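# Move paper-laden cart through door into yellow bay

## Task

Bring the utility cart from its room through the door that swings shut by itself and park it in the yellow bay on the far side, with all four wheels fully inside the taped outline and none resting on the tape. The case of copy paper has to finish in the cart's top tray with no part of it overhanging the tray's edges. The door must be closed when you finish. Either robot or both may be used, and any robot that topples or is left leaning makes the task fail.

## Robot and tools

ROBOTS. r1 and r2 are identical Hello Robot Stretch 4 units, about 1.6 m tall. Each has an omni-wheel base whose rim lies within 0.23 m of the base origin, a lift on a mast, an arm that telescopes forward, a wrist with yaw, pitch and roll, and a two-finger gripper. They do not coordinate by themselves, and equal commands can differ in travel by up to about 3 cm per metre, which matters if both hold one load.

FRAMES. Base frame: origin on the floor below the base centre, x forward, y left, z up, in metres; hand_pose (a point between the open fingertips, approximate) is reported here. Odometry frame: the base frame as it was at scene start; base_odometry counts wheel turns only (slip counts as travel), heading in rad, left positive, -3.142 to 3.142. Each robot uses its own frames, so only images, lidar_m and wrist_depth_mm reveal where the robots stand relative to one another.

move. Arguments: r1, r2, cameras, blocking. blocking must always be false (true or missing is refused); the call returns in about 0.5 s while motion continues. Each robot's object holds "base", "joints" or both, plus optional "speeds", "pace", "contact_limits"; or "end_of_arm": "enable_torque" on its own, which re-powers limp wrist or gripper motors. A robot left out gets nothing new; a new move overrides only the targets it names.
- base: a relative offset from where the base was last reported (or from where it is, if a move was still running). One of {"translate_m": d} metres, forward positive, -2 to 2; {"strafe_m": d} metres sideways, left positive, -2 to 2; {"rotate_rad": d} radians, counter-clockwise from above positive, -3.2 to 3.2. Only translate_m and strafe_m may be combined, giving a straight diagonal drive with no turn.
- joints: absolute targets by name. lift_m 0 to 1.2 (tolerance ±0.004); arm_m 0 to 0.55 (±0.004); wrist_yaw_rad -1.134 to 4.276 (0 ahead, positive left, 3.14 stowed back, above 3.4 the arm may interfere; ±0.02); wrist_pitch_rad -1.117 to 4.259 (0 level, 1.57 pointing down; ±0.02); wrist_roll_rad -1.117 to 4.259 (0 fingers level, positive clockwise seen from behind; ±0.02); gripper_m -0.038 to 0.141, the fingertip gap in metres (±0.004, reading off by up to 0.015; -0.02 or lower makes the fingers press together). Joint targets outside range are clipped and reported; other out-of-range values are refused; unknown keys make the call invalid.
- pace: "slow", "default", "fast", "max". Base 0.1/0.3/0.4/0.6 m/s and 1/2/3/4 rad/s; lift 0.15/0.3/0.4/0.5 m/s; arm 0.1/0.4/0.6/0.7 m/s; wrist always 1.82 rad/s. A high lift (above 0.2) lowers base speed, to 0.3 m/s and 1 rad/s at 1.2. speeds: per-joint top speed (not gripper_m), capped at the max pace value.
- contact_limits: 0 (gentlest) to 1 for arm_m, lift_m, translate_m, strafe_m, rotate_rad, default 0.5, placed next to its own command. A base limit stays in force until the next action naming "base". arm_m at 0 still needs roughly 15 to 40 N to stop; for a soft touch use 0 and aim 1 to 3 mm beyond contact. With a load, keep lift_m's limit at least 0.3 for 2 kg, 0.15 for 1 kg.
An action lasts at most 15 s; a motion is cut at 14 s (time_out).

RESULTS. State per robot plus the latest frame from each requested camera (names listed in order on the "pictures" line). "as last shown" marks robots not named; their status reads "not commanded". The "move" line reports each moved robot as done or its worst status. Statuses: done (base: wheels turned the commanded amount, slip included); moving; off_target (resting short, may still push); contact_stop (held back, that motion goes slack); time_out (target dropped); limit_stop_at_own_body; limit_stop_at_tilt (lean above 6 degrees, lift, arm and wheels slack until it eases); torque_fault (a wrist or gripper motor is limp). on_its_own notes uncommanded behaviour; "held at" means a target. A refused call, or any stop you did not order, cancels the remaining move, wait and finished_scene calls in that reply. A slack lift sags; slack wheels can roll.

READINGS. lidar_m: 12 distances in m, 30-degree sectors, 1st straight ahead then counter-clockwise (4th left, 7th behind, 10th right); "-" means nothing seen or nearer than 0.25 m; sees about 0.15 m up to robot height, misses glass and thin legs. wrist_depth_mm: 7 by 7 grid from top left, 100 to 2000 mm, "-" for unknown. base_tilt in degrees (forward, right positive, ±3 bias). If turned_by_wheels and turned_by_imu differ by over about 0.1 rad across a move, the base hit or slipped. motor_effort in percent (peak in brackets); servo_current in mA.

OTHER TOOLS. wait: seconds 0 to 10, plus cameras; returns early when a commanded robot stops. stop: brakes everything, optional cameras; call again if a base is not reported holding. zoom_image: camera plus region [x0, y0, x1, y1] in pixels, at most 504 by 504, only for cameras in the latest images. finished_scene: scene (1 to 2); irreversible, and the result must hold without the robots. Cameras: r1_head_camera, r1_head_left_camera, r1_head_right_camera, r1_wrist_camera, the same four for r2, or "all"; [] gives none.

GRIPPING. Command a gap more than 0.015 below the object's width; about 0.06 below resists tugs. Use -0.02 or lower to close behind a handle or bar. Confirm a grasp through a rise in gripper servo_current, not the position.

AVOID. Robots pressing or hitting each other, including one gripper pinching the other's fingers; a base already touching another robot presses hard after millimetres. Turning, driving or stopping with over 1 kg held and arm_m above 0.2, especially fast. Strong pushes or pulls with a high gripper. Self-collision: gripper over base with lift below about 0.2 (0.45 pointing down); pitch below -0.2 combined with roll below -0.4 or above 4; yaw plus pitch below about -1.1; stowed wrist with tilt or roll. Drops, slams and hard shoves. Simulated time keeps running while you compose replies.

Each tool is called as name(argument=value, ...) on one line, values as JSON.

## Session

move(blocking=false)

Scene clock: 0.00 s.
r1.base_odometry: x=+0.000 y=+0.000 heading=+0.000
r1.turned_by_wheels: +0.000
r1.turned_by_imu: +0.000
r1.base_tilt: forward=-1.6 right=+1.3
r1.lidar_m: 1.92 2.25 3.81 1.93 0.97 0.84 0.83 0.93 0.77 0.76 0.93 1.59
r1.base_status: not commanded
r1.joint_positions: lift_m=+0.127 arm_m=+0.000 wrist_yaw_rad=+3.089 wrist_pitch_rad=+0.002 wrist_roll_rad=+0.000 gripper_m=+0.056
r1.joint_status: not commanded
r1.measured_speeds: all 0
r1.motor_effort: lift_m=+20 arm_m=-4 wheel_0=+0 wheel_1=+1 wheel_2=+1
r1.servo_current: wrist_yaw_rad=39 wrist_pitch_rad=46 wrist_roll_rad=65 gripper_m=39
r1.hand_pose: x=-0.1125 y=+0.1024 z=+0.3046 quat_wxyz=(+0.026, -0.001, +0.000, +1.000) (m; r1's base frame)
r1.wrist_depth_mm: 137 138 - - - - - / 113 139 - - - - - / 117 140 224 - - - - / 137 161 - - - - - / - - - - - - - / - - 191 - 187 - - / 842 759 750 788 788 732 768
r2.base_odometry: x=+0.000 y=+0.000 heading=+0.000
r2.turned_by_wheels: +0.000
r2.turned_by_imu: +0.000
r2.base_tilt: forward=-0.6 right=+0.1
r2.lidar_m: 2.02 1.45 1.40 1.49 2.01 2.22 2.34 3.17 1.60 3.62 2.59 2.46
r2.base_status: not commanded
r2.joint_positions: lift_m=+0.295 arm_m=+0.000 wrist_yaw_rad=+3.133 wrist_pitch_rad=+0.002 wrist_roll_rad=+0.000 gripper_m=+0.056
r2.joint_status: not commanded
r2.measured_speeds: all 0
r2.motor_effort: lift_m=+18 arm_m=-4 wheel_0=+0 wheel_1=-1 wheel_2=+0
r2.servo_current: wrist_yaw_rad=46 wrist_pitch_rad=39 wrist_roll_rad=46 gripper_m=59
r2.hand_pose: x=-0.1167 y=+0.0898 z=+0.4727 quat_wxyz=(+0.004, -0.001, +0.000, +1.000) (m; r2's base frame)
r2.wrist_depth_mm: - 140 - - - - - / - 126 150 - - - - / - 130 185 - - - - / 144 143 272 - - - - / 229 - - - - - - / 226 1576 196 1576 190 1618 1464 / 226 1060 1138 - - 1025 1060
pictures: r1_head_camera, r1_head_left_camera, r1_head_right_camera, r1_wrist_camera, r2_head_camera, r2_head_left_camera, r2_head_right_camera, r2_wrist_camera
Images, in order (width x height): r1_head_camera 420x560, r1_head_left_camera 420x672, r1_head_right_camera 420x672, r1_wrist_camera 616x392, r2_head_camera 420x560, r2_head_left_camera 420x672, r2_head_right_camera 420x672, r2_wrist_camera 616x392.

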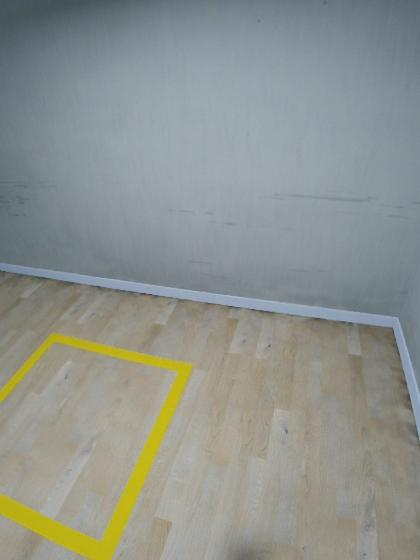

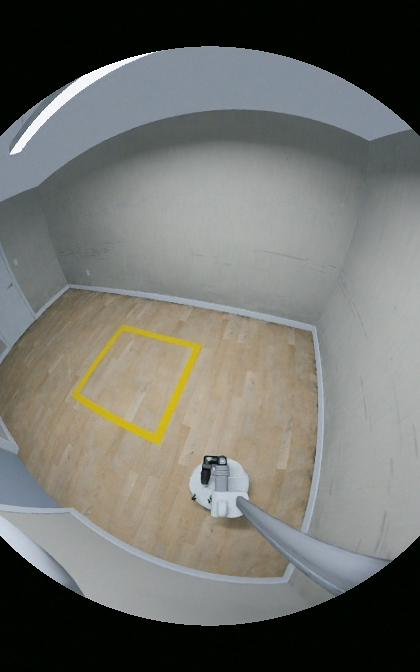

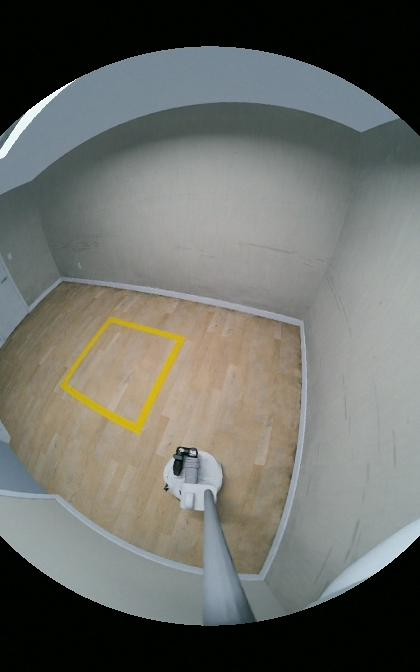

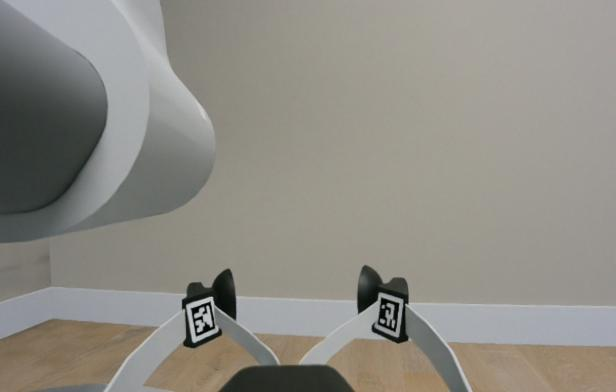

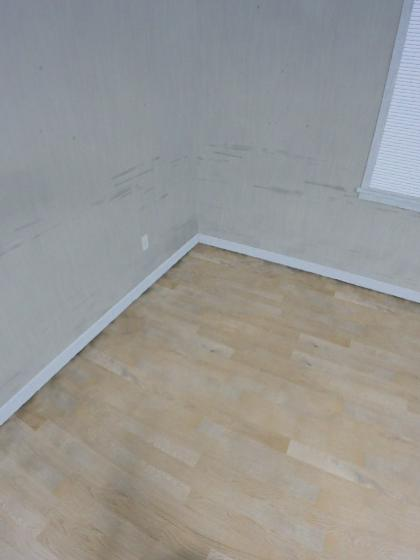

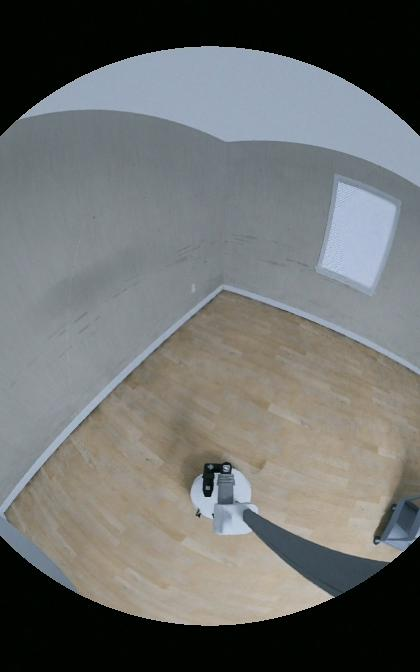

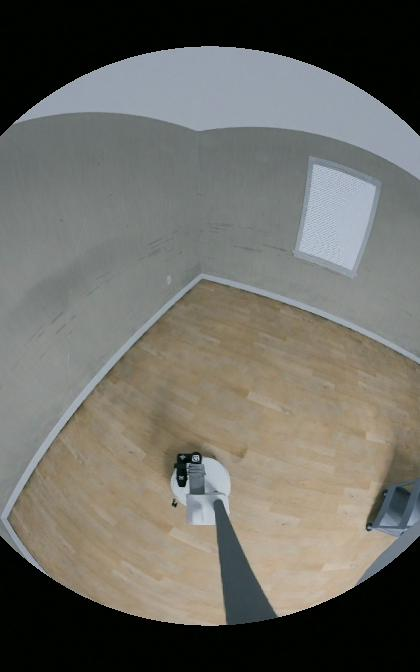

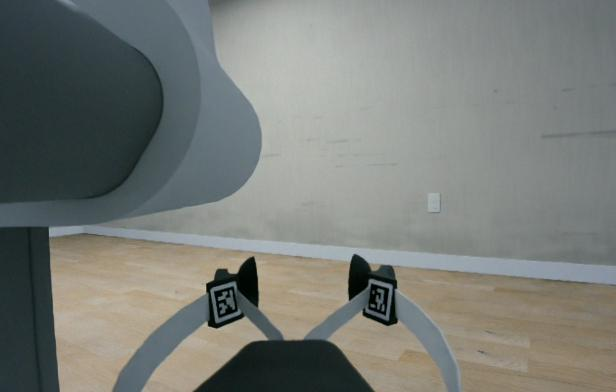

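move(blocking=false, r1={"base":{"rotate_rad":1.3}}, r2={"base":{"rotate_rad":-1.7}}, cameras=[])

wait(seconds=3, cameras=[])

wait(seconds=2)

Scene clock: 4.03 s.
move: r1 moving; r2 moving
r1.base_odometry: x=+0.000 y=+0.000 heading=+0.252
r1.turned_by_wheels: +0.252
r1.turned_by_imu: +0.252
r1.base_tilt: forward=-1.6 right=+1.2
r1.lidar_m: 1.98 2.71 3.66 1.25 0.89 0.80 0.87 0.80 0.77 0.82 1.11 1.92
r1.base_status: rotate_rad moving
r1.joint_positions: lift_m=+0.127 arm_m=+0.000 wrist_yaw_rad=+3.089 wrist_pitch_rad=+0.002 wrist_roll_rad=+0.000 gripper_m=+0.056
r1.joint_status: not commanded
r1.measured_speeds: translate_m=-0.001 strafe_m=-0.001 rotate_rad=+0.980 lift_m=+0.000 arm_m=+0.000 wrist_yaw_rad=+0.000 wrist_pitch_rad=+0.000 wrist_roll_rad=+0.000
r1.motor_effort: lift_m=+20(20) arm_m=-4(4) wheel_0=-8(9) wheel_1=-6(9) wheel_2=-7(7)
r1.servo_current: wrist_yaw_rad=59(59) wrist_pitch_rad=39(46) wrist_roll_rad=46(59) gripper_m=39(39)
r1.hand_pose: x=-0.1125 y=+0.1024 z=+0.3046 quat_wxyz=(+0.026, -0.001, +0.000, +1.000) (m; r1's base frame)
r1.wrist_depth_mm: 136 138 - - - - - / 113 139 - - - - - / 114 140 226 - - - - / 137 160 - - - - - / - - - - - - - / - 1060 190 - 187 - - / 778 750 750 798 750 699 732
r2.base_odometry: x=+0.000 y=+0.000 heading=-0.252
r2.turned_by_wheels: -0.252
r2.turned_by_imu: -0.244
r2.base_tilt: forward=-0.7 right=+0.1
r2.lidar_m: 2.52 1.62 1.40 1.40 1.67 2.23 2.24 2.64 1.59 1.63 2.93 2.49
r2.base_status: rotate_rad moving
r2.joint_positions: lift_m=+0.295 arm_m=+0.000 wrist_yaw_rad=+3.133 wrist_pitch_rad=+0.002 wrist_roll_rad=+0.000 gripper_m=+0.056
r2.joint_status: not commanded
r2.measured_speeds: translate_m=+0.000 strafe_m=+0.000 rotate_rad=-0.974 lift_m=+0.000 arm_m=+0.000 wrist_yaw_rad=+0.000 wrist_pitch_rad=+0.000 wrist_roll_rad=+0.000
r2.motor_effort: lift_m=+18(18) arm_m=-4(4) wheel_0=+8(9) wheel_1=+8(10) wheel_2=+9(11)
r2.servo_current: wrist_yaw_rad=33(52) wrist_pitch_rad=39(46) wrist_roll_rad=52(52) gripper_m=39(59)
r2.hand_pose: x=-0.1167 y=+0.0898 z=+0.4727 quat_wxyz=(+0.004, -0.001, +0.000, +1.000) (m; r2's base frame)
r2.wrist_depth_mm: - 141 - - - - - / - 127 150 - - - - / - 130 184 - - - - / 144 143 272 - - - - / 229 - - - - - - / 227 1576 196 1576 190 1661 1464 / 226 1060 1138 - - 1060 1060
pictures: none
No camera images: "cameras" was empty.

Scene clock: 5.43 s.
earlier move: r1 done; r2 moving
r1.base_odometry: x=+0.000 y=+0.000 heading=+1.300
r1.turned_by_wheels: +1.048
r1.turned_by_imu: +1.053
r1.base_tilt: forward=-1.6 right=+1.3
r1.lidar_m: 3.79 1.23 0.89 0.83 0.88 0.82 0.77 0.81 1.10 1.93 2.00 2.67
r1.base_status: done
r1.joint_positions: lift_m=+0.127 arm_m=+0.000 wrist_yaw_rad=+3.089 wrist_pitch_rad=+0.002 wrist_roll_rad=+0.000 gripper_m=+0.056
r1.joint_status: not commanded
r1.measured_speeds: all 0
r1.motor_effort: lift_m=+20(20) arm_m=-4(4) wheel_0=-4(10) wheel_1=-1(9) wheel_2=-1(8)
r1.servo_current: wrist_yaw_rad=52(65) wrist_pitch_rad=46(52) wrist_roll_rad=59(65) gripper_m=39(46)
r1.hand_pose: x=-0.1125 y=+0.1024 z=+0.3046 quat_wxyz=(+0.026, -0.001, +0.000, +1.000) (m; r1's base frame)
r1.wrist_depth_mm: 136 138 - - - - - / 113 139 - - - - - / 118 140 229 - - - - / 137 162 - - - - - / - - - - - - - / - - 191 - 187 - - / 788 707 750 143 778 768 809
r2.base_odometry: x=+0.000 y=+0.000 heading=-1.699
r2.turned_by_wheels: -1.448
r2.turned_by_imu: -1.409
r2.base_tilt: forward=-0.6 right=+0.0
r2.lidar_m: 1.72 2.73 2.48 2.30 1.54 1.40 1.44 1.80 2.23 2.27 2.85 1.60
r2.base_status: rotate_rad moving
r2.joint_positions: lift_m=+0.295 arm_m=+0.000 wrist_yaw_rad=+3.133 wrist_pitch_rad=+0.002 wrist_roll_rad=+0.000 gripper_m=+0.056
r2.joint_status: not commanded
r2.measured_speeds: all 0
r2.motor_effort: lift_m=+18(18) arm_m=-4(4) wheel_0=+2(11) wheel_1=+3(11) wheel_2=+4(11)
r2.servo_current: wrist_yaw_rad=39(59) wrist_pitch_rad=46(46) wrist_roll_rad=39(52) gripper_m=46(59)
r2.hand_pose: x=-0.1167 y=+0.0898 z=+0.4727 quat_wxyz=(+0.004, -0.001, +0.000, +1.000) (m; r2's base frame)
r2.wrist_depth_mm: - 140 - - - - - / - 126 141 - - - - / - 129 185 - - - - / 144 143 207 - - - - / 229 - - - - - - / 227 1576 195 1336 190 - - / 226 1078 1138 - - 1042 1060
wait: 1.40 of 3 s (r1 has come to rest)
pictures: none
No camera images: "cameras" was empty.

Scene clock: 5.67 s.
earlier move: r2 done
r1.base_odometry: x=+0.000 y=+0.000 heading=+1.300
r1.turned_by_wheels: +0.000
r1.turned_by_imu: +0.000
r1.base_tilt: forward=-1.6 right=+1.3
r1.lidar_m: 3.80 1.25 0.90 0.83 0.87 0.82 0.75 0.80 1.09 1.93 1.98 2.70
r1.base_status: done
r1.joint_positions: lift_m=+0.127 arm_m=+0.000 wrist_yaw_rad=+3.089 wrist_pitch_rad=+0.002 wrist_roll_rad=+0.000 gripper_m=+0.056
r1.joint_status: not commanded
r1.measured_speeds: all 0
r1.motor_effort: lift_m=+20(20) arm_m=-4(4) wheel_0=-4(10) wheel_1=-1(9) wheel_2=-1(8)
r1.servo_current: wrist_yaw_rad=52(65) wrist_pitch_rad=39(52) wrist_roll_rad=39(65) gripper_m=39(46)
r1.hand_pose: x=-0.1125 y=+0.1024 z=+0.3046 quat_wxyz=(+0.026, -0.001, +0.000, +1.000) (m; r1's base frame)
r1.wrist_depth_mm: 136 138 - - - - - / 113 139 - - - - - / 118 139 229 - - - - / 137 162 - - - - - / - - - - - - - / - - 190 - 187 - - / 788 707 750 143 788 778 809
r2.base_odometry: x=+0.000 y=+0.000 heading=-1.699
r2.turned_by_wheels: +0.000
r2.turned_by_imu: +0.000
r2.base_tilt: forward=-0.7 right=+0.1
r2.lidar_m: 1.71 2.72 2.49 2.28 1.55 1.40 1.44 1.82 2.23 2.27 2.89 1.58
r2.base_status: done
r2.joint_positions: lift_m=+0.295 arm_m=+0.000 wrist_yaw_rad=+3.133 wrist_pitch_rad=+0.002 wrist_roll_rad=+0.000 gripper_m=+0.056
r2.joint_status: not commanded
r2.measured_speeds: all 0
r2.motor_effort: lift_m=+18(18) arm_m=-3(4) wheel_0=+3(11) wheel_1=+4(11) wheel_2=+4(11)
r2.servo_current: wrist_yaw_rad=46(59) wrist_pitch_rad=46(46) wrist_roll_rad=39(52) gripper_m=52(59)
r2.hand_pose: x=-0.1167 y=+0.0898 z=+0.4727 quat_wxyz=(+0.004, -0.001, +0.000, +1.000) (m; r2's base frame)
r2.wrist_depth_mm: - 140 - - - - - / - 126 141 - - - - / - 130 185 - - - - / 144 143 207 - - - - / 230 - - - - - - / 228 1576 194 1308 190 - - / 226 1060 1118 - - 1042 1060
wait: 0.23 of 2 s (r2 has come to rest)
pictures: r1_head_camera, r1_head_left_camera, r1_head_right_camera, r1_wrist_camera, r2_head_camera, r2_head_left_camera, r2_head_right_camera, r2_wrist_camera
Images, in order (width x height): r1_head_camera 420x560, r1_head_left_camera 420x672, r1_head_right_camera 420x672, r1_wrist_camera 616x392, r2_head_camera 420x560, r2_head_left_camera 420x672, r2_head_right_camera 420x672, r2_wrist_camera 616x392.

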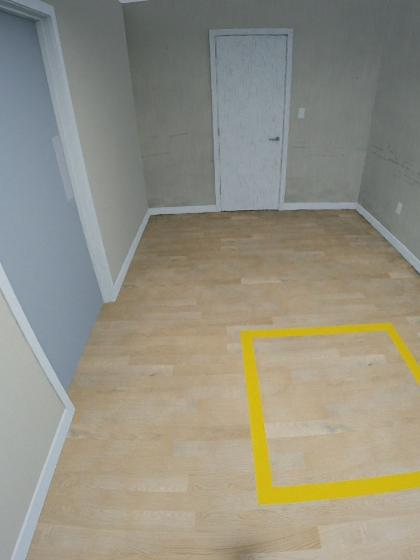

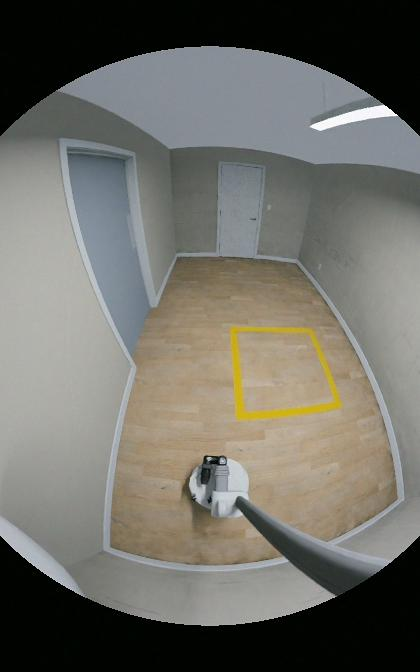

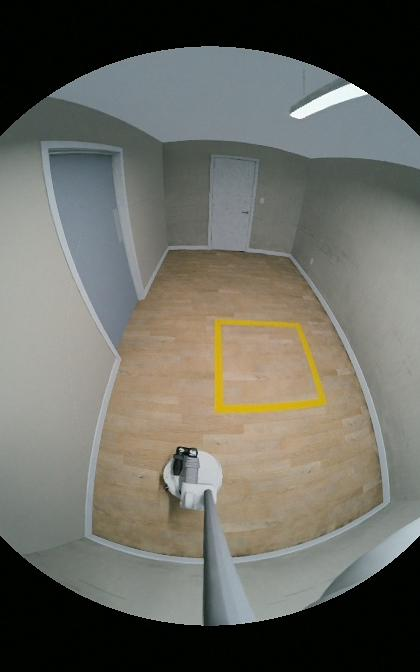

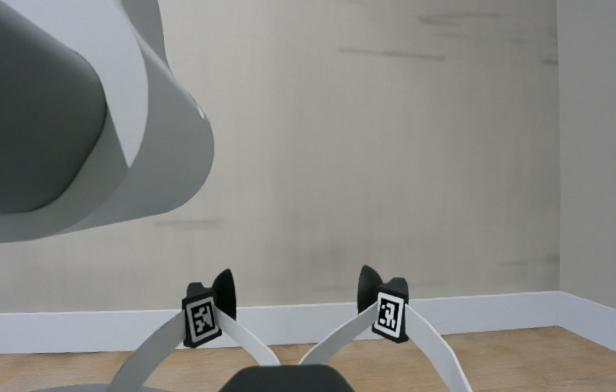

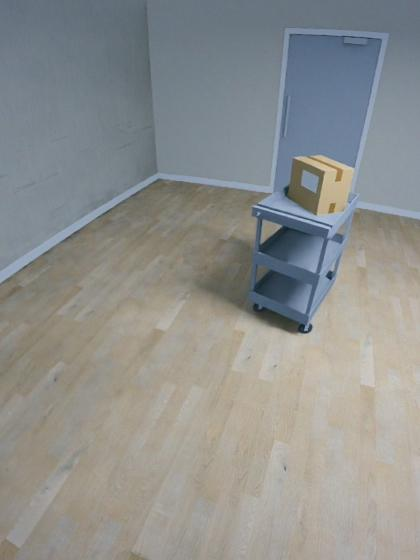

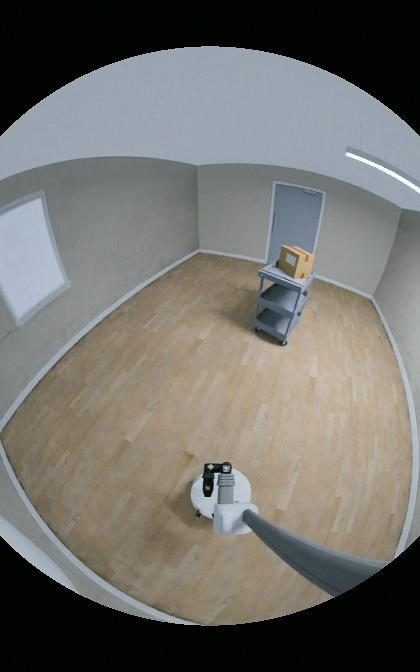

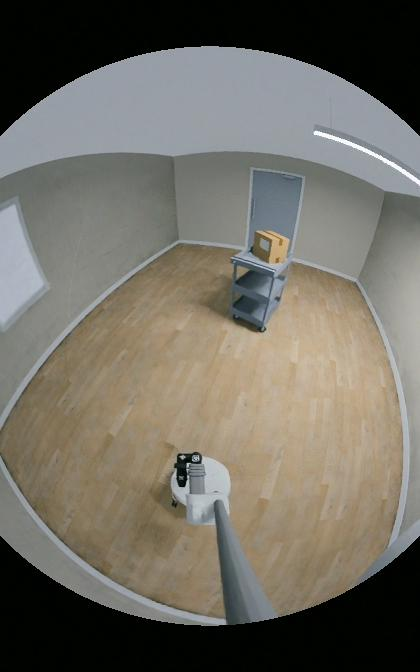

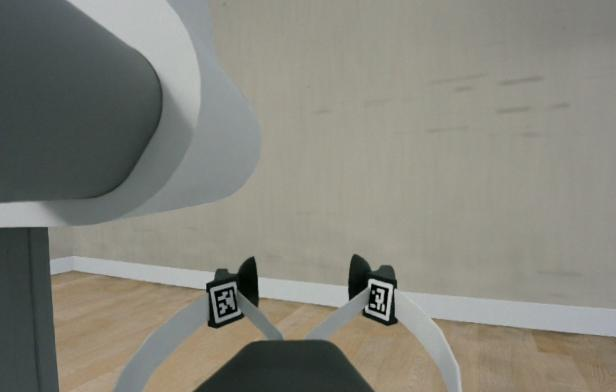

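zoom_image(camera="r2_head_camera", region=[220, 20, 400, 340])

zoom_image(camera="r1_head_camera", region=[0, 0, 180, 400])

Scaled by 1.575 from the camera's 420x560 image, which has a finer 1200x1600 frame.

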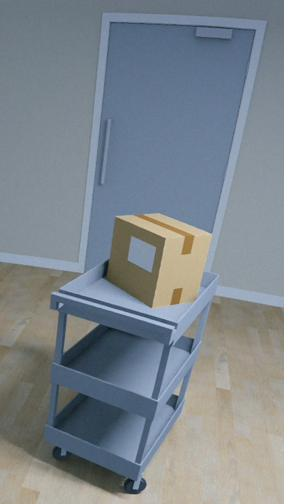

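Scaled by 1.260 from the camera's 420x560 image, which has a finer 600x800 frame.

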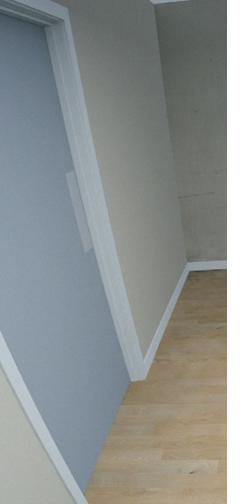

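move(blocking=false, r1={"base":{"translate_m":1.25},"joints":{"lift_m":0.6,"wrist_yaw_rad":0,"gripper_m":-0.02}}, r2={"base":{"rotate_rad":-0.5},"joints":{"lift_m":0.85,"wrist_yaw_rad":0}}, cameras=[])

wait(seconds=6, cameras=[])

wait(seconds=5)

Scene clock: 67.53 s.
move: r1 moving; r2 moving
r1.base_odometry: x=+0.008 y=+0.030 heading=+1.300
r1.turned_by_wheels: +0.000
r1.turned_by_imu: +0.000
r1.base_tilt: forward=-1.6 right=+1.2
r1.lidar_m: 3.77 1.24 0.89 0.84 0.87 0.86 0.81 0.85 1.14 1.91 1.98 2.67
r1.base_status: translate_m moving
r1.joint_positions: lift_m=+0.164 arm_m=+0.000 wrist_yaw_rad=+2.503 wrist_pitch_rad=+0.002 wrist_roll_rad=+0.000 gripper_m=+0.037
r1.joint_status: lift_m moving; wrist_yaw_rad moving; gripper_m moving
r1.measured_speeds: translate_m=+0.122 strafe_m=+0.000 rotate_rad=+0.000 lift_m=+0.146 arm_m=+0.000 wrist_yaw_rad=-1.822 wrist_pitch_rad=+0.000 wrist_roll_rad=+0.000
r1.motor_effort: lift_m=+28(28) arm_m=-4(4) wheel_0=+7(9) wheel_1=+5(7) wheel_2=-7(9)
r1.servo_current: wrist_yaw_rad=85(117) wrist_pitch_rad=39(46) wrist_roll_rad=26(65) gripper_m=111(111)
r1.hand_pose: x=-0.0085 y=+0.2421 z=+0.3421 quat_wxyz=(+0.314, -0.001, +0.000, +0.949) (m; r1's base frame)
r1.wrist_depth_mm: - - - - - - - / - - - - - - - / - - - - - - - / - - - - - - - / - - - - - - - / - - 188 1078 187 - - / - 156 820 158 750 - -
r2.base_odometry: x=+0.000 y=+0.000 heading=-1.951
r2.turned_by_wheels: -0.252
r2.turned_by_imu: -0.244
r2.base_tilt: forward=-0.7 right=+0.1
r2.lidar_m: 1.61 3.16 2.52 2.48 1.77 1.43 1.41 1.55 2.24 2.22 2.45 3.82
r2.base_status: rotate_rad moving
r2.joint_positions: lift_m=+0.333 arm_m=+0.000 wrist_yaw_rad=+2.570 wrist_pitch_rad=+0.002 wrist_roll_rad=+0.000 gripper_m=+0.056
r2.joint_status: lift_m moving; wrist_yaw_rad moving
r2.measured_speeds: translate_m=-0.001 strafe_m=+0.000 rotate_rad=-0.975 lift_m=+0.146 arm_m=+0.000 wrist_yaw_rad=-1.737 wrist_pitch_rad=+0.000 wrist_roll_rad=+0.000
r2.motor_effort: lift_m=+22(26) arm_m=-3(4) wheel_0=+8(10) wheel_1=+10(10) wheel_2=+10(11)
r2.servo_current: wrist_yaw_rad=124(124) wrist_pitch_rad=33(46) wrist_roll_rad=46(52) gripper_m=52(52)
r2.hand_pose: x=-0.0243 y=+0.2295 z=+0.5103 quat_wxyz=(+0.282, -0.001, +0.000, +0.959) (m; r2's base frame)
r2.wrist_depth_mm: - - - - - - - / - - - - - - - / 244 - - - - - - / - - - - - - - / - - - - - - - / - - 190 171 190 1537 1537 / 1182 1138 1205 - - 1098 1118
pictures: none
No camera images: "cameras" was empty.

Scene clock: 70.17 s.
earlier move: r1 moving; r2 done
r1.base_odometry: x=+0.204 y=+0.733 heading=+1.300
r1.turned_by_wheels: +0.000
r1.turned_by_imu: +0.000
r1.base_tilt: forward=-1.6 right=+1.3
r1.lidar_m: 3.16 1.42 0.89 0.86 0.91 1.21 1.54 1.60 2.02 1.91 1.95 2.62
r1.base_status: translate_m moving
r1.joint_positions: lift_m=+0.600 arm_m=+0.000 wrist_yaw_rad=+0.003 wrist_pitch_rad=+0.002 wrist_roll_rad=+0.000 gripper_m=-0.019
r1.joint_status: all done
r1.measured_speeds: translate_m=+0.300 strafe_m=-0.001 rotate_rad=-0.004 lift_m=+0.000 arm_m=+0.000 wrist_yaw_rad=+0.000 wrist_pitch_rad=+0.000 wrist_roll_rad=+0.000
r1.motor_effort: lift_m=+25(29) arm_m=-4(4) wheel_0=+4(9) wheel_1=+5(8) wheel_2=-6(11)
r1.servo_current: wrist_yaw_rad=52(124) wrist_pitch_rad=39(52) wrist_roll_rad=52(65) gripper_m=52(137)
r1.hand_pose: x=+0.4596 y=-0.0866 z=+0.7771 quat_wxyz=(+1.000, +0.000, +0.001, +0.001) (m; r1's base frame)
r1.wrist_depth_mm: - - - - - - - / - - - - - - - / - - - - - - - / - - - - - - - / - - - - - - - / - - - 198 - - - / - 1808 180 183 154 1808 1808
r2.base_odometry: x=+0.000 y=+0.000 heading=-2.198
r2.turned_by_wheels: -0.247
r2.turned_by_imu: -0.240
r2.base_tilt: forward=-0.7 right=+0.0
r2.lidar_m: 1.62 1.76 2.68 2.49 2.24 1.51 1.41 1.45 1.86 2.22 2.26 2.91
r2.base_status: done
r2.joint_positions: lift_m=+0.850 arm_m=+0.000 wrist_yaw_rad=+0.003 wrist_pitch_rad=+0.002 wrist_roll_rad=+0.000 gripper_m=+0.056
r2.joint_status: all done
r2.measured_speeds: all 0
r2.motor_effort: lift_m=+21(26) arm_m=-4(4) wheel_0=+4(10) wheel_1=+1(10) wheel_2=+4(11)
r2.servo_current: wrist_yaw_rad=46(156) wrist_pitch_rad=46(46) wrist_roll_rad=52(59) gripper_m=52(52)
r2.hand_pose: x=+0.4596 y=-0.0866 z=+1.0275 quat_wxyz=(+1.000, +0.000, +0.001, +0.001) (m; r2's base frame)
r2.wrist_depth_mm: - - - - - - - / - - - - - - - / - - - - - - - / - - - - - - - / - - - - - - - / - - 195 - 190 - - / - - - - - - -
wait: 2.63 of 6 s (r2 has come to rest)
pictures: none
No camera images: "cameras" was empty.

Scene clock: 72.70 s.
earlier move: r1 done
r1.base_odometry: x=+0.335 y=+1.204 heading=+1.300
r1.turned_by_wheels: +0.000
r1.turned_by_imu: +0.000
r1.base_tilt: forward=-1.6 right=+1.3
r1.lidar_m: 2.68 1.32 1.01 0.88 0.89 1.25 2.02 2.10 2.01 1.89 1.96 2.65
r1.base_status: done
r1.joint_positions: lift_m=+0.600 arm_m=+0.000 wrist_yaw_rad=+0.003 wrist_pitch_rad=+0.002 wrist_roll_rad=+0.000 gripper_m=-0.019
r1.joint_status: all done
r1.measured_speeds: all 0
r1.motor_effort: lift_m=+25(29) arm_m=-4(4) wheel_0=+1(9) wheel_1=+0(8) wheel_2=+1(11)
r1.servo_current: wrist_yaw_rad=52(124) wrist_pitch_rad=52(52) wrist_roll_rad=59(65) gripper_m=52(137)
r1.hand_pose: x=+0.4596 y=-0.0866 z=+0.7771 quat_wxyz=(+1.000, +0.000, +0.001, +0.001) (m; r1's base frame)
r1.wrist_depth_mm: - - - - - - - / - - - - - - - / - - - - - - - / - - - - - - - / - - - - - - - / - - - 199 - - - / - 1808 180 183 154 1708 1863
r2.base_odometry: x=+0.000 y=+0.000 heading=-2.198
r2.turned_by_wheels: +0.000
r2.turned_by_imu: +0.000
r2.base_tilt: forward=-0.7 right=+0.0
r2.lidar_m: 1.61 1.76 2.73 2.48 2.24 1.53 1.41 1.45 1.87 2.23 2.27 2.93
r2.base_status: done
r2.joint_positions: lift_m=+0.850 arm_m=+0.000 wrist_yaw_rad=+0.003 wrist_pitch_rad=+0.002 wrist_roll_rad=+0.000 gripper_m=+0.056
r2.joint_status: all done
r2.measured_speeds: all 0
r2.motor_effort: lift_m=+21(26) arm_m=-3(4) wheel_0=+4(10) wheel_1=+2(10) wheel_2=+4(11)
r2.servo_current: wrist_yaw_rad=46(156) wrist_pitch_rad=33(46) wrist_roll_rad=59(59) gripper_m=52(52)
r2.hand_pose: x=+0.4596 y=-0.0866 z=+1.0275 quat_wxyz=(+1.000, +0.000, +0.001, +0.001) (m; r2's base frame)
r2.wrist_depth_mm: - - - - - - - / - - - - - - - / - - - - - - - / - - - - - - - / - - - - - - - / - - 195 - 190 - - / - - - - - - -
wait: 2.53 of 5 s (r1 has come to rest)
pictures: r1_head_camera, r1_head_left_camera, r1_head_right_camera, r1_wrist_camera, r2_head_camera, r2_head_left_camera, r2_head_right_camera, r2_wrist_camera
Images, in order (width x height): r1_head_camera 420x560, r1_head_left_camera 420x672, r1_head_right_camera 420x672, r1_wrist_camera 616x392, r2_head_camera 420x560, r2_head_left_camera 420x672, r2_head_right_camera 420x672, r2_wrist_camera 616x392.

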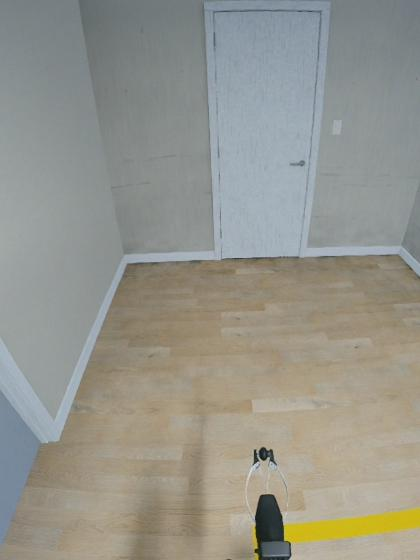

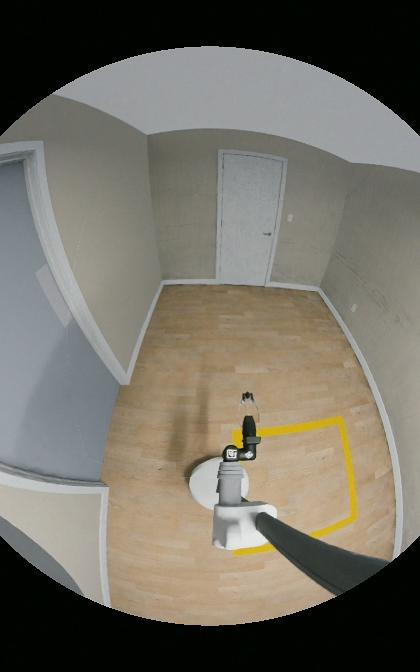

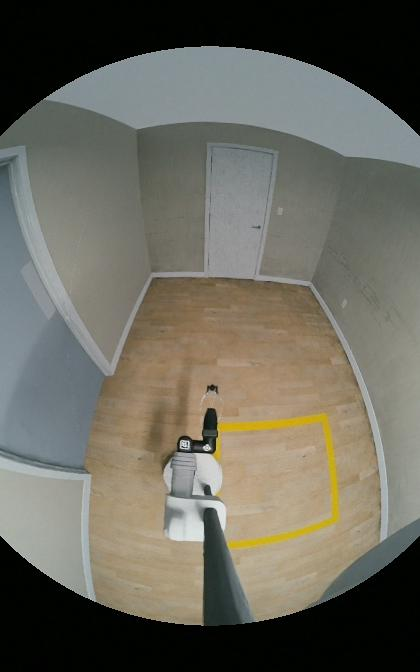

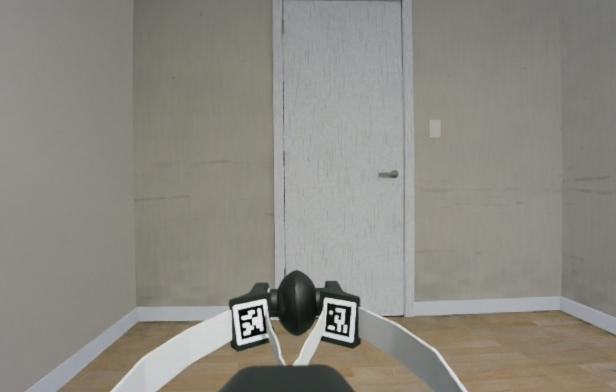

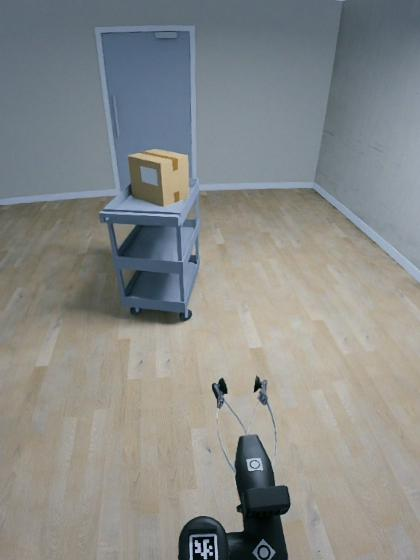

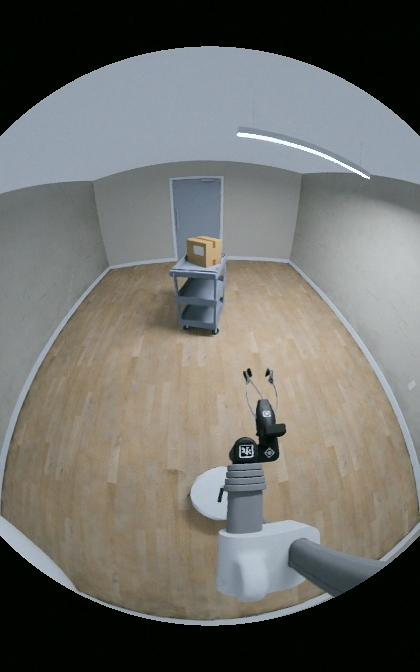

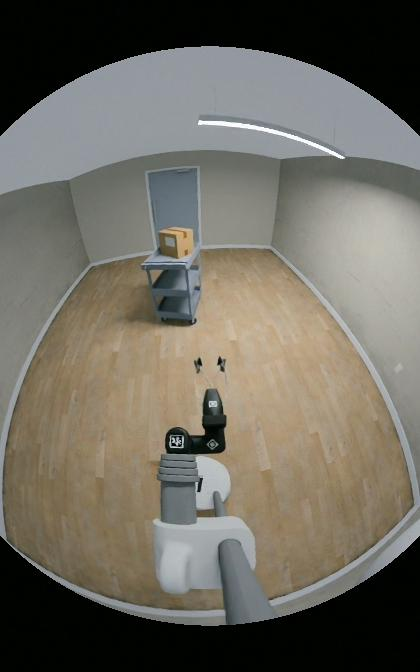

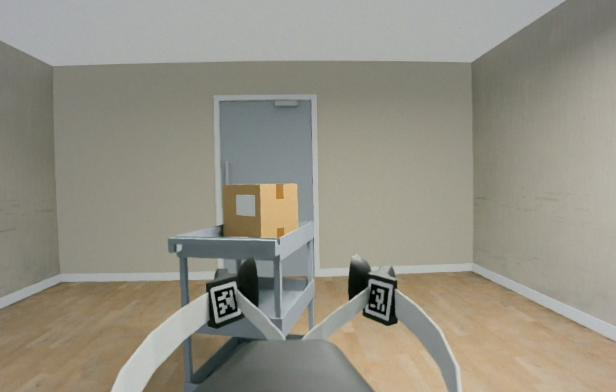

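move(blocking=false, r1={"base":{"rotate_rad":1.61}}, cameras=[])

wait(seconds=4, cameras=["r1_head_camera","r1_head_left_camera","r1_wrist_camera"])

zoom_image(camera="r1_head_camera", region=[0, 0, 420, 500])

Scene clock: 80.67 s.
move: r1 moving
r1.base_odometry: x=+0.335 y=+1.204 heading=+1.551
r1.turned_by_wheels: +0.252
r1.turned_by_imu: +0.252
r1.base_tilt: forward=-1.6 right=+1.3
r1.lidar_m: 1.96 1.16 0.97 0.87 1.00 1.69 2.01 2.28 1.91 1.90 2.13 2.69
r1.base_status: rotate_rad moving
r1.joint_positions: lift_m=+0.600 arm_m=+0.000 wrist_yaw_rad=+0.002 wrist_pitch_rad=+0.002 wrist_roll_rad=+0.000 gripper_m=-0.019
r1.joint_status: not commanded
r1.measured_speeds: translate_m=+0.003 strafe_m=+0.001 rotate_rad=+0.972 lift_m=+0.000 arm_m=+0.000 wrist_yaw_rad=+0.000 wrist_pitch_rad=+0.000 wrist_roll_rad=+0.000
r1.motor_effort: lift_m=+24(25) arm_m=-4(4) wheel_0=-6(8) wheel_1=-6(10) wheel_2=-7(7)
r1.servo_current: wrist_yaw_rad=39(65) wrist_pitch_rad=46(52) wrist_roll_rad=46(59) gripper_m=52(59)
r1.hand_pose: x=+0.4595 y=-0.0867 z=+0.7771 quat_wxyz=(+1.000, +0.000, +0.001, +0.001) (m; r1's base frame)
r1.wrist_depth_mm: - - - - - - - / - - - - - - - / - - - - - - - / - - - - - - - / - - - - - - - / - - - 199 - - - / - 139 180 183 154 1756 1863
r2: as last shown
r2.base_tilt: forward=-0.7 right=+0.1
r2.lidar_m: 1.61 1.76 2.71 2.49 2.23 1.53 1.40 1.45 1.85 2.20 2.27 2.95
r2.motor_effort: lift_m=+21(21) arm_m=-4(4) wheel_0=+4(4) wheel_1=+2(2) wheel_2=+4(4)
r2.servo_current: wrist_yaw_rad=39(59) wrist_pitch_rad=46(46) wrist_roll_rad=39(46) gripper_m=46(52)
pictures: none
No camera images: "cameras" was empty.

Scene clock: 82.27 s.
earlier move: r1 done
r1.base_odometry: x=+0.335 y=+1.204 heading=+2.910
r1.turned_by_wheels: +1.358
r1.turned_by_imu: +1.366
r1.base_tilt: forward=-1.6 right=+1.3
r1.lidar_m: 0.90 0.92 1.28 2.00 2.11 1.97 1.89 2.03 2.73 2.69 1.25 1.02
r1.base_status: done
r1.joint_positions: lift_m=+0.600 arm_m=+0.000 wrist_yaw_rad=+0.002 wrist_pitch_rad=+0.002 wrist_roll_rad=+0.000 gripper_m=-0.019
r1.joint_status: not commanded
r1.measured_speeds: all 0
r1.motor_effort: lift_m=+25(25) arm_m=-4(4) wheel_0=-1(10) wheel_1=-1(10) wheel_2=+1(8)
r1.servo_current: wrist_yaw_rad=39(65) wrist_pitch_rad=46(52) wrist_roll_rad=52(65) gripper_m=52(59)
r1.hand_pose: x=+0.4595 y=-0.0867 z=+0.7771 quat_wxyz=(+1.000, +0.000, +0.001, +0.001) (m; r1's base frame)
r1.wrist_depth_mm: - 661 - - - - - / - 661 - - - - - / - 668 - - - - - / - 676 - - - - - / - 668 759 - - - - / - 676 187 198 170 - - / - 140 163 146 144 - -
r2.base_odometry: x=+0.000 y=+0.000 heading=-2.198
r2.turned_by_wheels: +0.000
r2.turned_by_imu: +0.000
r2.base_tilt: forward=-0.7 right=+0.1
r2.lidar_m: 1.60 1.77 2.72 2.49 2.25 1.51 1.41 1.41 1.85 2.21 2.27 2.91
r2.base_status: not commanded
r2.joint_positions: lift_m=+0.850 arm_m=+0.000 wrist_yaw_rad=+0.003 wrist_pitch_rad=+0.002 wrist_roll_rad=+0.000 gripper_m=+0.056
r2.joint_status: not commanded
r2.measured_speeds: all 0
r2.motor_effort: lift_m=+21(21) arm_m=-4(4) wheel_0=+4(5) wheel_1=+2(2) wheel_2=+4(5)
r2.servo_current: wrist_yaw_rad=52(59) wrist_pitch_rad=46(46) wrist_roll_rad=52(59) gripper_m=52(59)
r2.hand_pose: x=+0.4596 y=-0.0866 z=+1.0275 quat_wxyz=(+1.000, +0.000, +0.001, +0.001) (m; r2's base frame)
r2.wrist_depth_mm: - - - - - - - / - - - - - - - / - - - - - - - / - - - - - - - / - - - - - - - / - - 194 - 190 - - / - - - - - - -
wait: 1.60 of 4 s (r1 has come to rest)
pictures: r1_head_camera, r1_head_left_camera, r1_wrist_camera
Images, in order (width x height): r1_head_camera 420x560, r1_head_left_camera 420x672, r1_wrist_camera 616x392.

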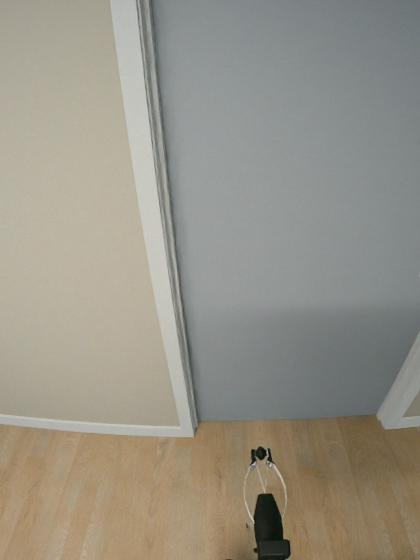

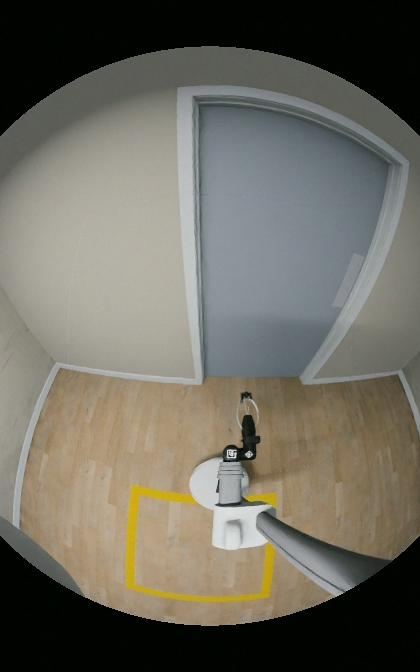

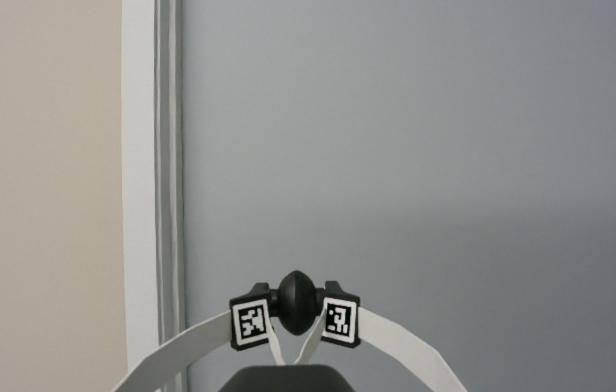

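Scaled by 1.008 from the camera's 420x560 image, which has a finer 600x800 frame.

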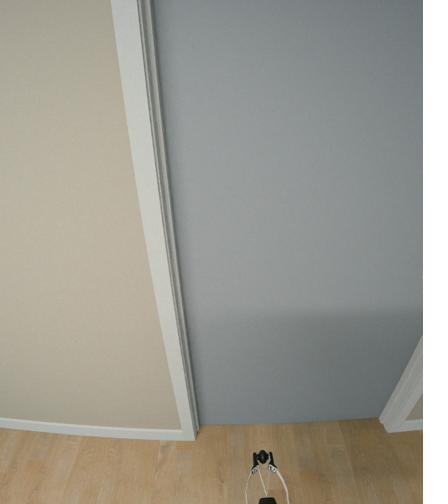

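move(blocking=false, r1={"base":{"strafe_m":-0.47}}, cameras=[])

wait(seconds=4, cameras=["r1_head_camera","r1_head_left_camera"])

move(blocking=false, r1={"base":{"translate_m":0.75},"pace":"slow"}, cameras=[])

wait(seconds=9, cameras=["r1_head_camera","r1_head_left_camera","r1_head_right_camera","r2_head_camera"])

Scene clock: 97.30 s.
move: r1 moving
r1.base_odometry: x=+0.343 y=+1.240 heading=+2.910
r1.turned_by_wheels: +0.000
r1.turned_by_imu: +0.000
r1.base_tilt: forward=-1.6 right=+1.2
r1.lidar_m: 0.87 0.92 1.31 2.04 2.15 1.96 1.88 2.00 2.74 2.64 1.26 1.00
r1.base_status: strafe_m moving
r1.joint_positions: lift_m=+0.600 arm_m=+0.000 wrist_yaw_rad=+0.002 wrist_pitch_rad=+0.002 wrist_roll_rad=+0.000 gripper_m=-0.019
r1.joint_status: not commanded
r1.measured_speeds: translate_m=-0.001 strafe_m=-0.140 rotate_rad=+0.005 lift_m=+0.000 arm_m=+0.000 wrist_yaw_rad=+0.000 wrist_pitch_rad=+0.000 wrist_roll_rad=+0.000
r1.motor_effort: lift_m=+24(25) arm_m=-4(4) wheel_0=+9(10) wheel_1=-9(10) wheel_2=+0(1)
r1.servo_current: wrist_yaw_rad=52(59) wrist_pitch_rad=46(46) wrist_roll_rad=39(59) gripper_m=59(59)
r1.hand_pose: x=+0.4595 y=-0.0867 z=+0.7771 quat_wxyz=(+1.000, +0.000, +0.001, +0.001) (m; r1's base frame)
r1.wrist_depth_mm: - 676 - - - - - / - 676 - - - - - / - 676 - - - - - / - 668 - - - - - / - 676 - - - - - / - 683 186 198 170 - - / - 661 163 147 144 - -
r2: as last shown
r2.base_tilt: forward=-0.7 right=+0.0
r2.lidar_m: 1.61 1.76 2.71 2.47 2.23 1.53 1.42 1.47 1.87 2.21 2.26 2.92
r2.servo_current: wrist_yaw_rad=46(59) wrist_pitch_rad=39(46) wrist_roll_rad=46(59) gripper_m=46(59)
r2.wrist_depth_mm: - - - - - - - / - - - - - - - / - - - - - - - / - - - - - - - / - - - - - - - / - - 195 - 190 - - / - - - - - - -
pictures: none
No camera images: "cameras" was empty.

Scene clock: 99.70 s.
earlier move: r1 done
r1.base_odometry: x=+0.443 y=+1.662 heading=+2.910
r1.turned_by_wheels: +0.000
r1.turned_by_imu: -0.003
r1.base_tilt: forward=-1.6 right=+1.3
r1.lidar_m: 0.95 1.01 1.25 2.48 2.58 2.00 1.89 2.01 2.32 2.21 1.27 0.94
r1.base_status: done
r1.joint_positions: lift_m=+0.600 arm_m=+0.000 wrist_yaw_rad=+0.002 wrist_pitch_rad=+0.002 wrist_roll_rad=+0.000 gripper_m=-0.019
r1.joint_status: not commanded
r1.measured_speeds: all 0
r1.motor_effort: lift_m=+24(25) arm_m=-4(4) wheel_0=+1(11) wheel_1=+1(10) wheel_2=+0(2)
r1.servo_current: wrist_yaw_rad=46(72) wrist_pitch_rad=39(52) wrist_roll_rad=46(72) gripper_m=59(59)
r1.hand_pose: x=+0.4595 y=-0.0867 z=+0.7771 quat_wxyz=(+1.000, +0.000, +0.001, +0.001) (m; r1's base frame)
r1.wrist_depth_mm: - - - - 732 707 - / - - - - 750 707 - / - - - - 741 715 - / - - - - - 707 - / - - - - - 723 - / - - 183 198 170 683 - / - 133 163 147 144 - -
r2.base_odometry: x=+0.000 y=+0.000 heading=-2.198
r2.turned_by_wheels: +0.000
r2.turned_by_imu: +0.000
r2.base_tilt: forward=-0.7 right=+0.1
r2.lidar_m: 1.60 1.76 2.70 2.49 2.18 1.48 1.40 1.42 1.86 2.22 2.28 2.93
r2.base_status: not commanded
r2.joint_positions: lift_m=+0.850 arm_m=+0.000 wrist_yaw_rad=+0.003 wrist_pitch_rad=+0.002 wrist_roll_rad=+0.000 gripper_m=+0.056
r2.joint_status: not commanded
r2.measured_speeds: all 0
r2.motor_effort: lift_m=+21(21) arm_m=-4(4) wheel_0=+4(5) wheel_1=+2(2) wheel_2=+4(5)
r2.servo_current: wrist_yaw_rad=39(59) wrist_pitch_rad=39(52) wrist_roll_rad=52(59) gripper_m=46(59)
r2.hand_pose: x=+0.4596 y=-0.0866 z=+1.0275 quat_wxyz=(+1.000, +0.000, +0.001, +0.001) (m; r2's base frame)
r2.wrist_depth_mm: - - - - - - - / - - - - - - - / - - - - - - - / - - - - - - - / - - - - - - - / - - 195 - 190 - - / - - - - - - -
wait: 2.40 of 4 s (r1 has come to rest)
pictures: r1_head_camera, r1_head_left_camera
Images, in order (width x height): r1_head_camera 420x560, r1_head_left_camera 420x672.

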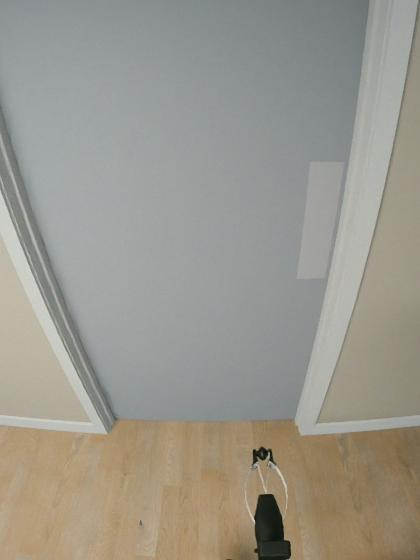

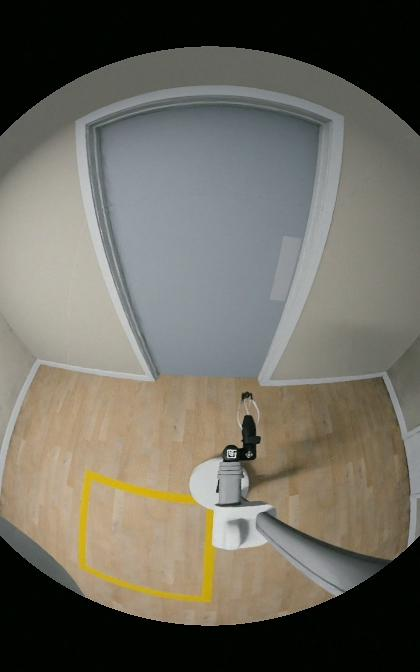

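Scene clock: 100.20 s.
move: r1 moving
r1.base_odometry: x=+0.431 y=+1.665 heading=+2.910
r1.turned_by_wheels: +0.000
r1.turned_by_imu: +0.000
r1.base_tilt: forward=-1.6 right=+1.3
r1.lidar_m: 0.94 0.99 1.25 2.49 2.59 1.98 1.91 1.99 2.30 2.21 1.26 0.94
r1.base_status: translate_m moving
r1.joint_positions: lift_m=+0.600 arm_m=+0.000 wrist_yaw_rad=+0.002 wrist_pitch_rad=+0.002 wrist_roll_rad=+0.000 gripper_m=-0.019
r1.joint_status: not commanded
r1.measured_speeds: translate_m=+0.049 strafe_m=+0.000 rotate_rad=+0.001 lift_m=+0.000 arm_m=+0.000 wrist_yaw_rad=+0.000 wrist_pitch_rad=+0.000 wrist_roll_rad=+0.000
r1.motor_effort: lift_m=+24(24) arm_m=-4(4) wheel_0=+4(5) wheel_1=+3(7) wheel_2=-5(7)
r1.servo_current: wrist_yaw_rad=52(65) wrist_pitch_rad=46(52) wrist_roll_rad=46(59) gripper_m=59(59)
r1.hand_pose: x=+0.4595 y=-0.0867 z=+0.7771 quat_wxyz=(+1.000, +0.000, +0.001, +0.001) (m; r1's base frame)
r1.wrist_depth_mm: - - - - 741 707 - / - - - - 741 676 - / - - - - 741 691 - / - - - - - 715 - / - - - - - 715 - / - - 183 198 170 676 - / - 132 163 147 144 - -
r2: as last shown
r2.base_tilt: forward=-0.7 right=+0.0
r2.lidar_m: 1.63 1.73 2.71 2.48 2.23 1.53 1.42 1.44 1.87 2.22 2.29 2.91
r2.motor_effort: lift_m=+21(21) arm_m=-4(4) wheel_0=+4(4) wheel_1=+2(2) wheel_2=+4(5)
r2.servo_current: wrist_yaw_rad=52(52) wrist_pitch_rad=46(46) wrist_roll_rad=46(65) gripper_m=52(52)
pictures: none
No camera images: "cameras" was empty.

Scene clock: 108.50 s.
earlier move: r1 done
r1.base_odometry: x=-0.287 y=+1.834 heading=+2.909
r1.turned_by_wheels: +0.000
r1.turned_by_imu: +0.027
r1.base_tilt: forward=-1.7 right=+1.3
r1.lidar_m: 0.40 0.37 0.47 0.69 2.57 2.71 2.65 2.78 2.35 0.62 0.39 0.46
r1.base_status: done
r1.joint_positions: lift_m=+0.600 arm_m=-0.001 wrist_yaw_rad=-0.011 wrist_pitch_rad=+0.002 wrist_roll_rad=+0.000 gripper_m=-0.020
r1.joint_status: not commanded
r1.measured_speeds: all 0
r1.motor_effort: lift_m=+24(25) arm_m=+11(12) wheel_0=+7(12) wheel_1=+5(11) wheel_2=-16(25)
r1.servo_current: wrist_yaw_rad=72(85) wrist_pitch_rad=39(52) wrist_roll_rad=46(78) gripper_m=39(65)
r1.hand_pose: x=+0.4576 y=-0.0907 z=+0.7772 quat_wxyz=(+1.000, +0.000, +0.001, -0.006) (m; r1's base frame)
r1.wrist_depth_mm: 190 203 217 234 252 271 297 / 191 203 217 234 252 276 296 / 192 203 218 233 253 274 298 / 192 204 218 234 253 276 297 / 191 204 219 236 254 278 301 / 190 204 212 199 254 277 297 / 191 199 217 160 170 282 300
r2.base_odometry: x=+0.000 y=+0.000 heading=-2.198
r2.turned_by_wheels: +0.000
r2.turned_by_imu: +0.001
r2.base_tilt: forward=-0.7 right=+0.1
r2.lidar_m: 1.62 1.75 2.70 2.46 2.25 1.52 1.41 1.42 1.86 2.23 2.24 2.93
r2.base_status: not commanded
r2.joint_positions: lift_m=+0.850 arm_m=+0.000 wrist_yaw_rad=+0.003 wrist_pitch_rad=+0.002 wrist_roll_rad=+0.000 gripper_m=+0.056
r2.joint_status: not commanded
r2.measured_speeds: all 0
r2.motor_effort: lift_m=+21(21) arm_m=-4(4) wheel_0=+4(5) wheel_1=+2(2) wheel_2=+4(5)
r2.servo_current: wrist_yaw_rad=39(65) wrist_pitch_rad=39(46) wrist_roll_rad=46(65) gripper_m=39(59)
r2.hand_pose: x=+0.4596 y=-0.0866 z=+1.0275 quat_wxyz=(+1.000, +0.000, +0.001, +0.001) (m; r2's base frame)
r2.wrist_depth_mm: - - - - - - - / - - - - - - - / - - - - - - - / - - - - - - - / - - - - - - - / - - 195 - 190 - - / - - - - - - -
wait: 8.30 of 9 s (r1 has come to rest)
pictures: r1_head_camera, r1_head_left_camera, r1_head_right_camera, r2_head_camera
Images, in order (width x height): r1_head_camera 420x560, r1_head_left_camera 420x672, r1_head_right_camera 420x672, r2_head_camera 420x560.

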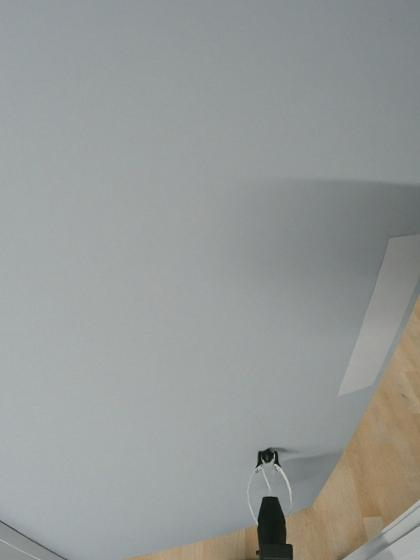

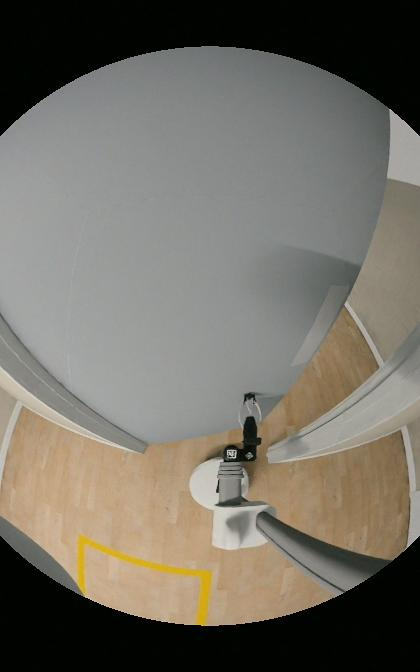

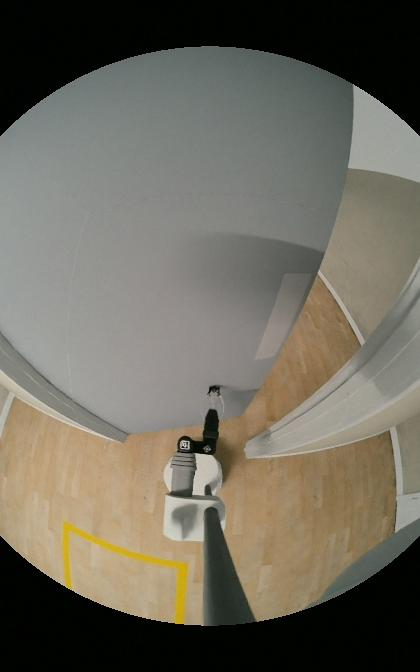

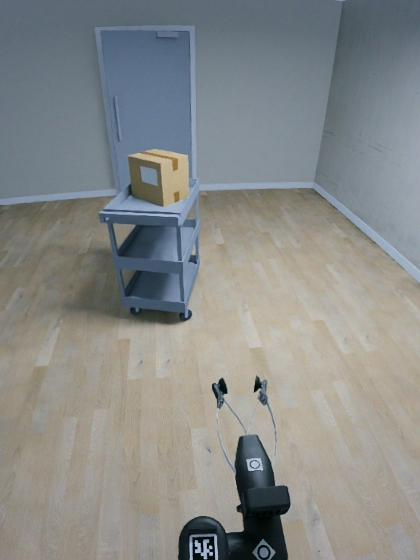

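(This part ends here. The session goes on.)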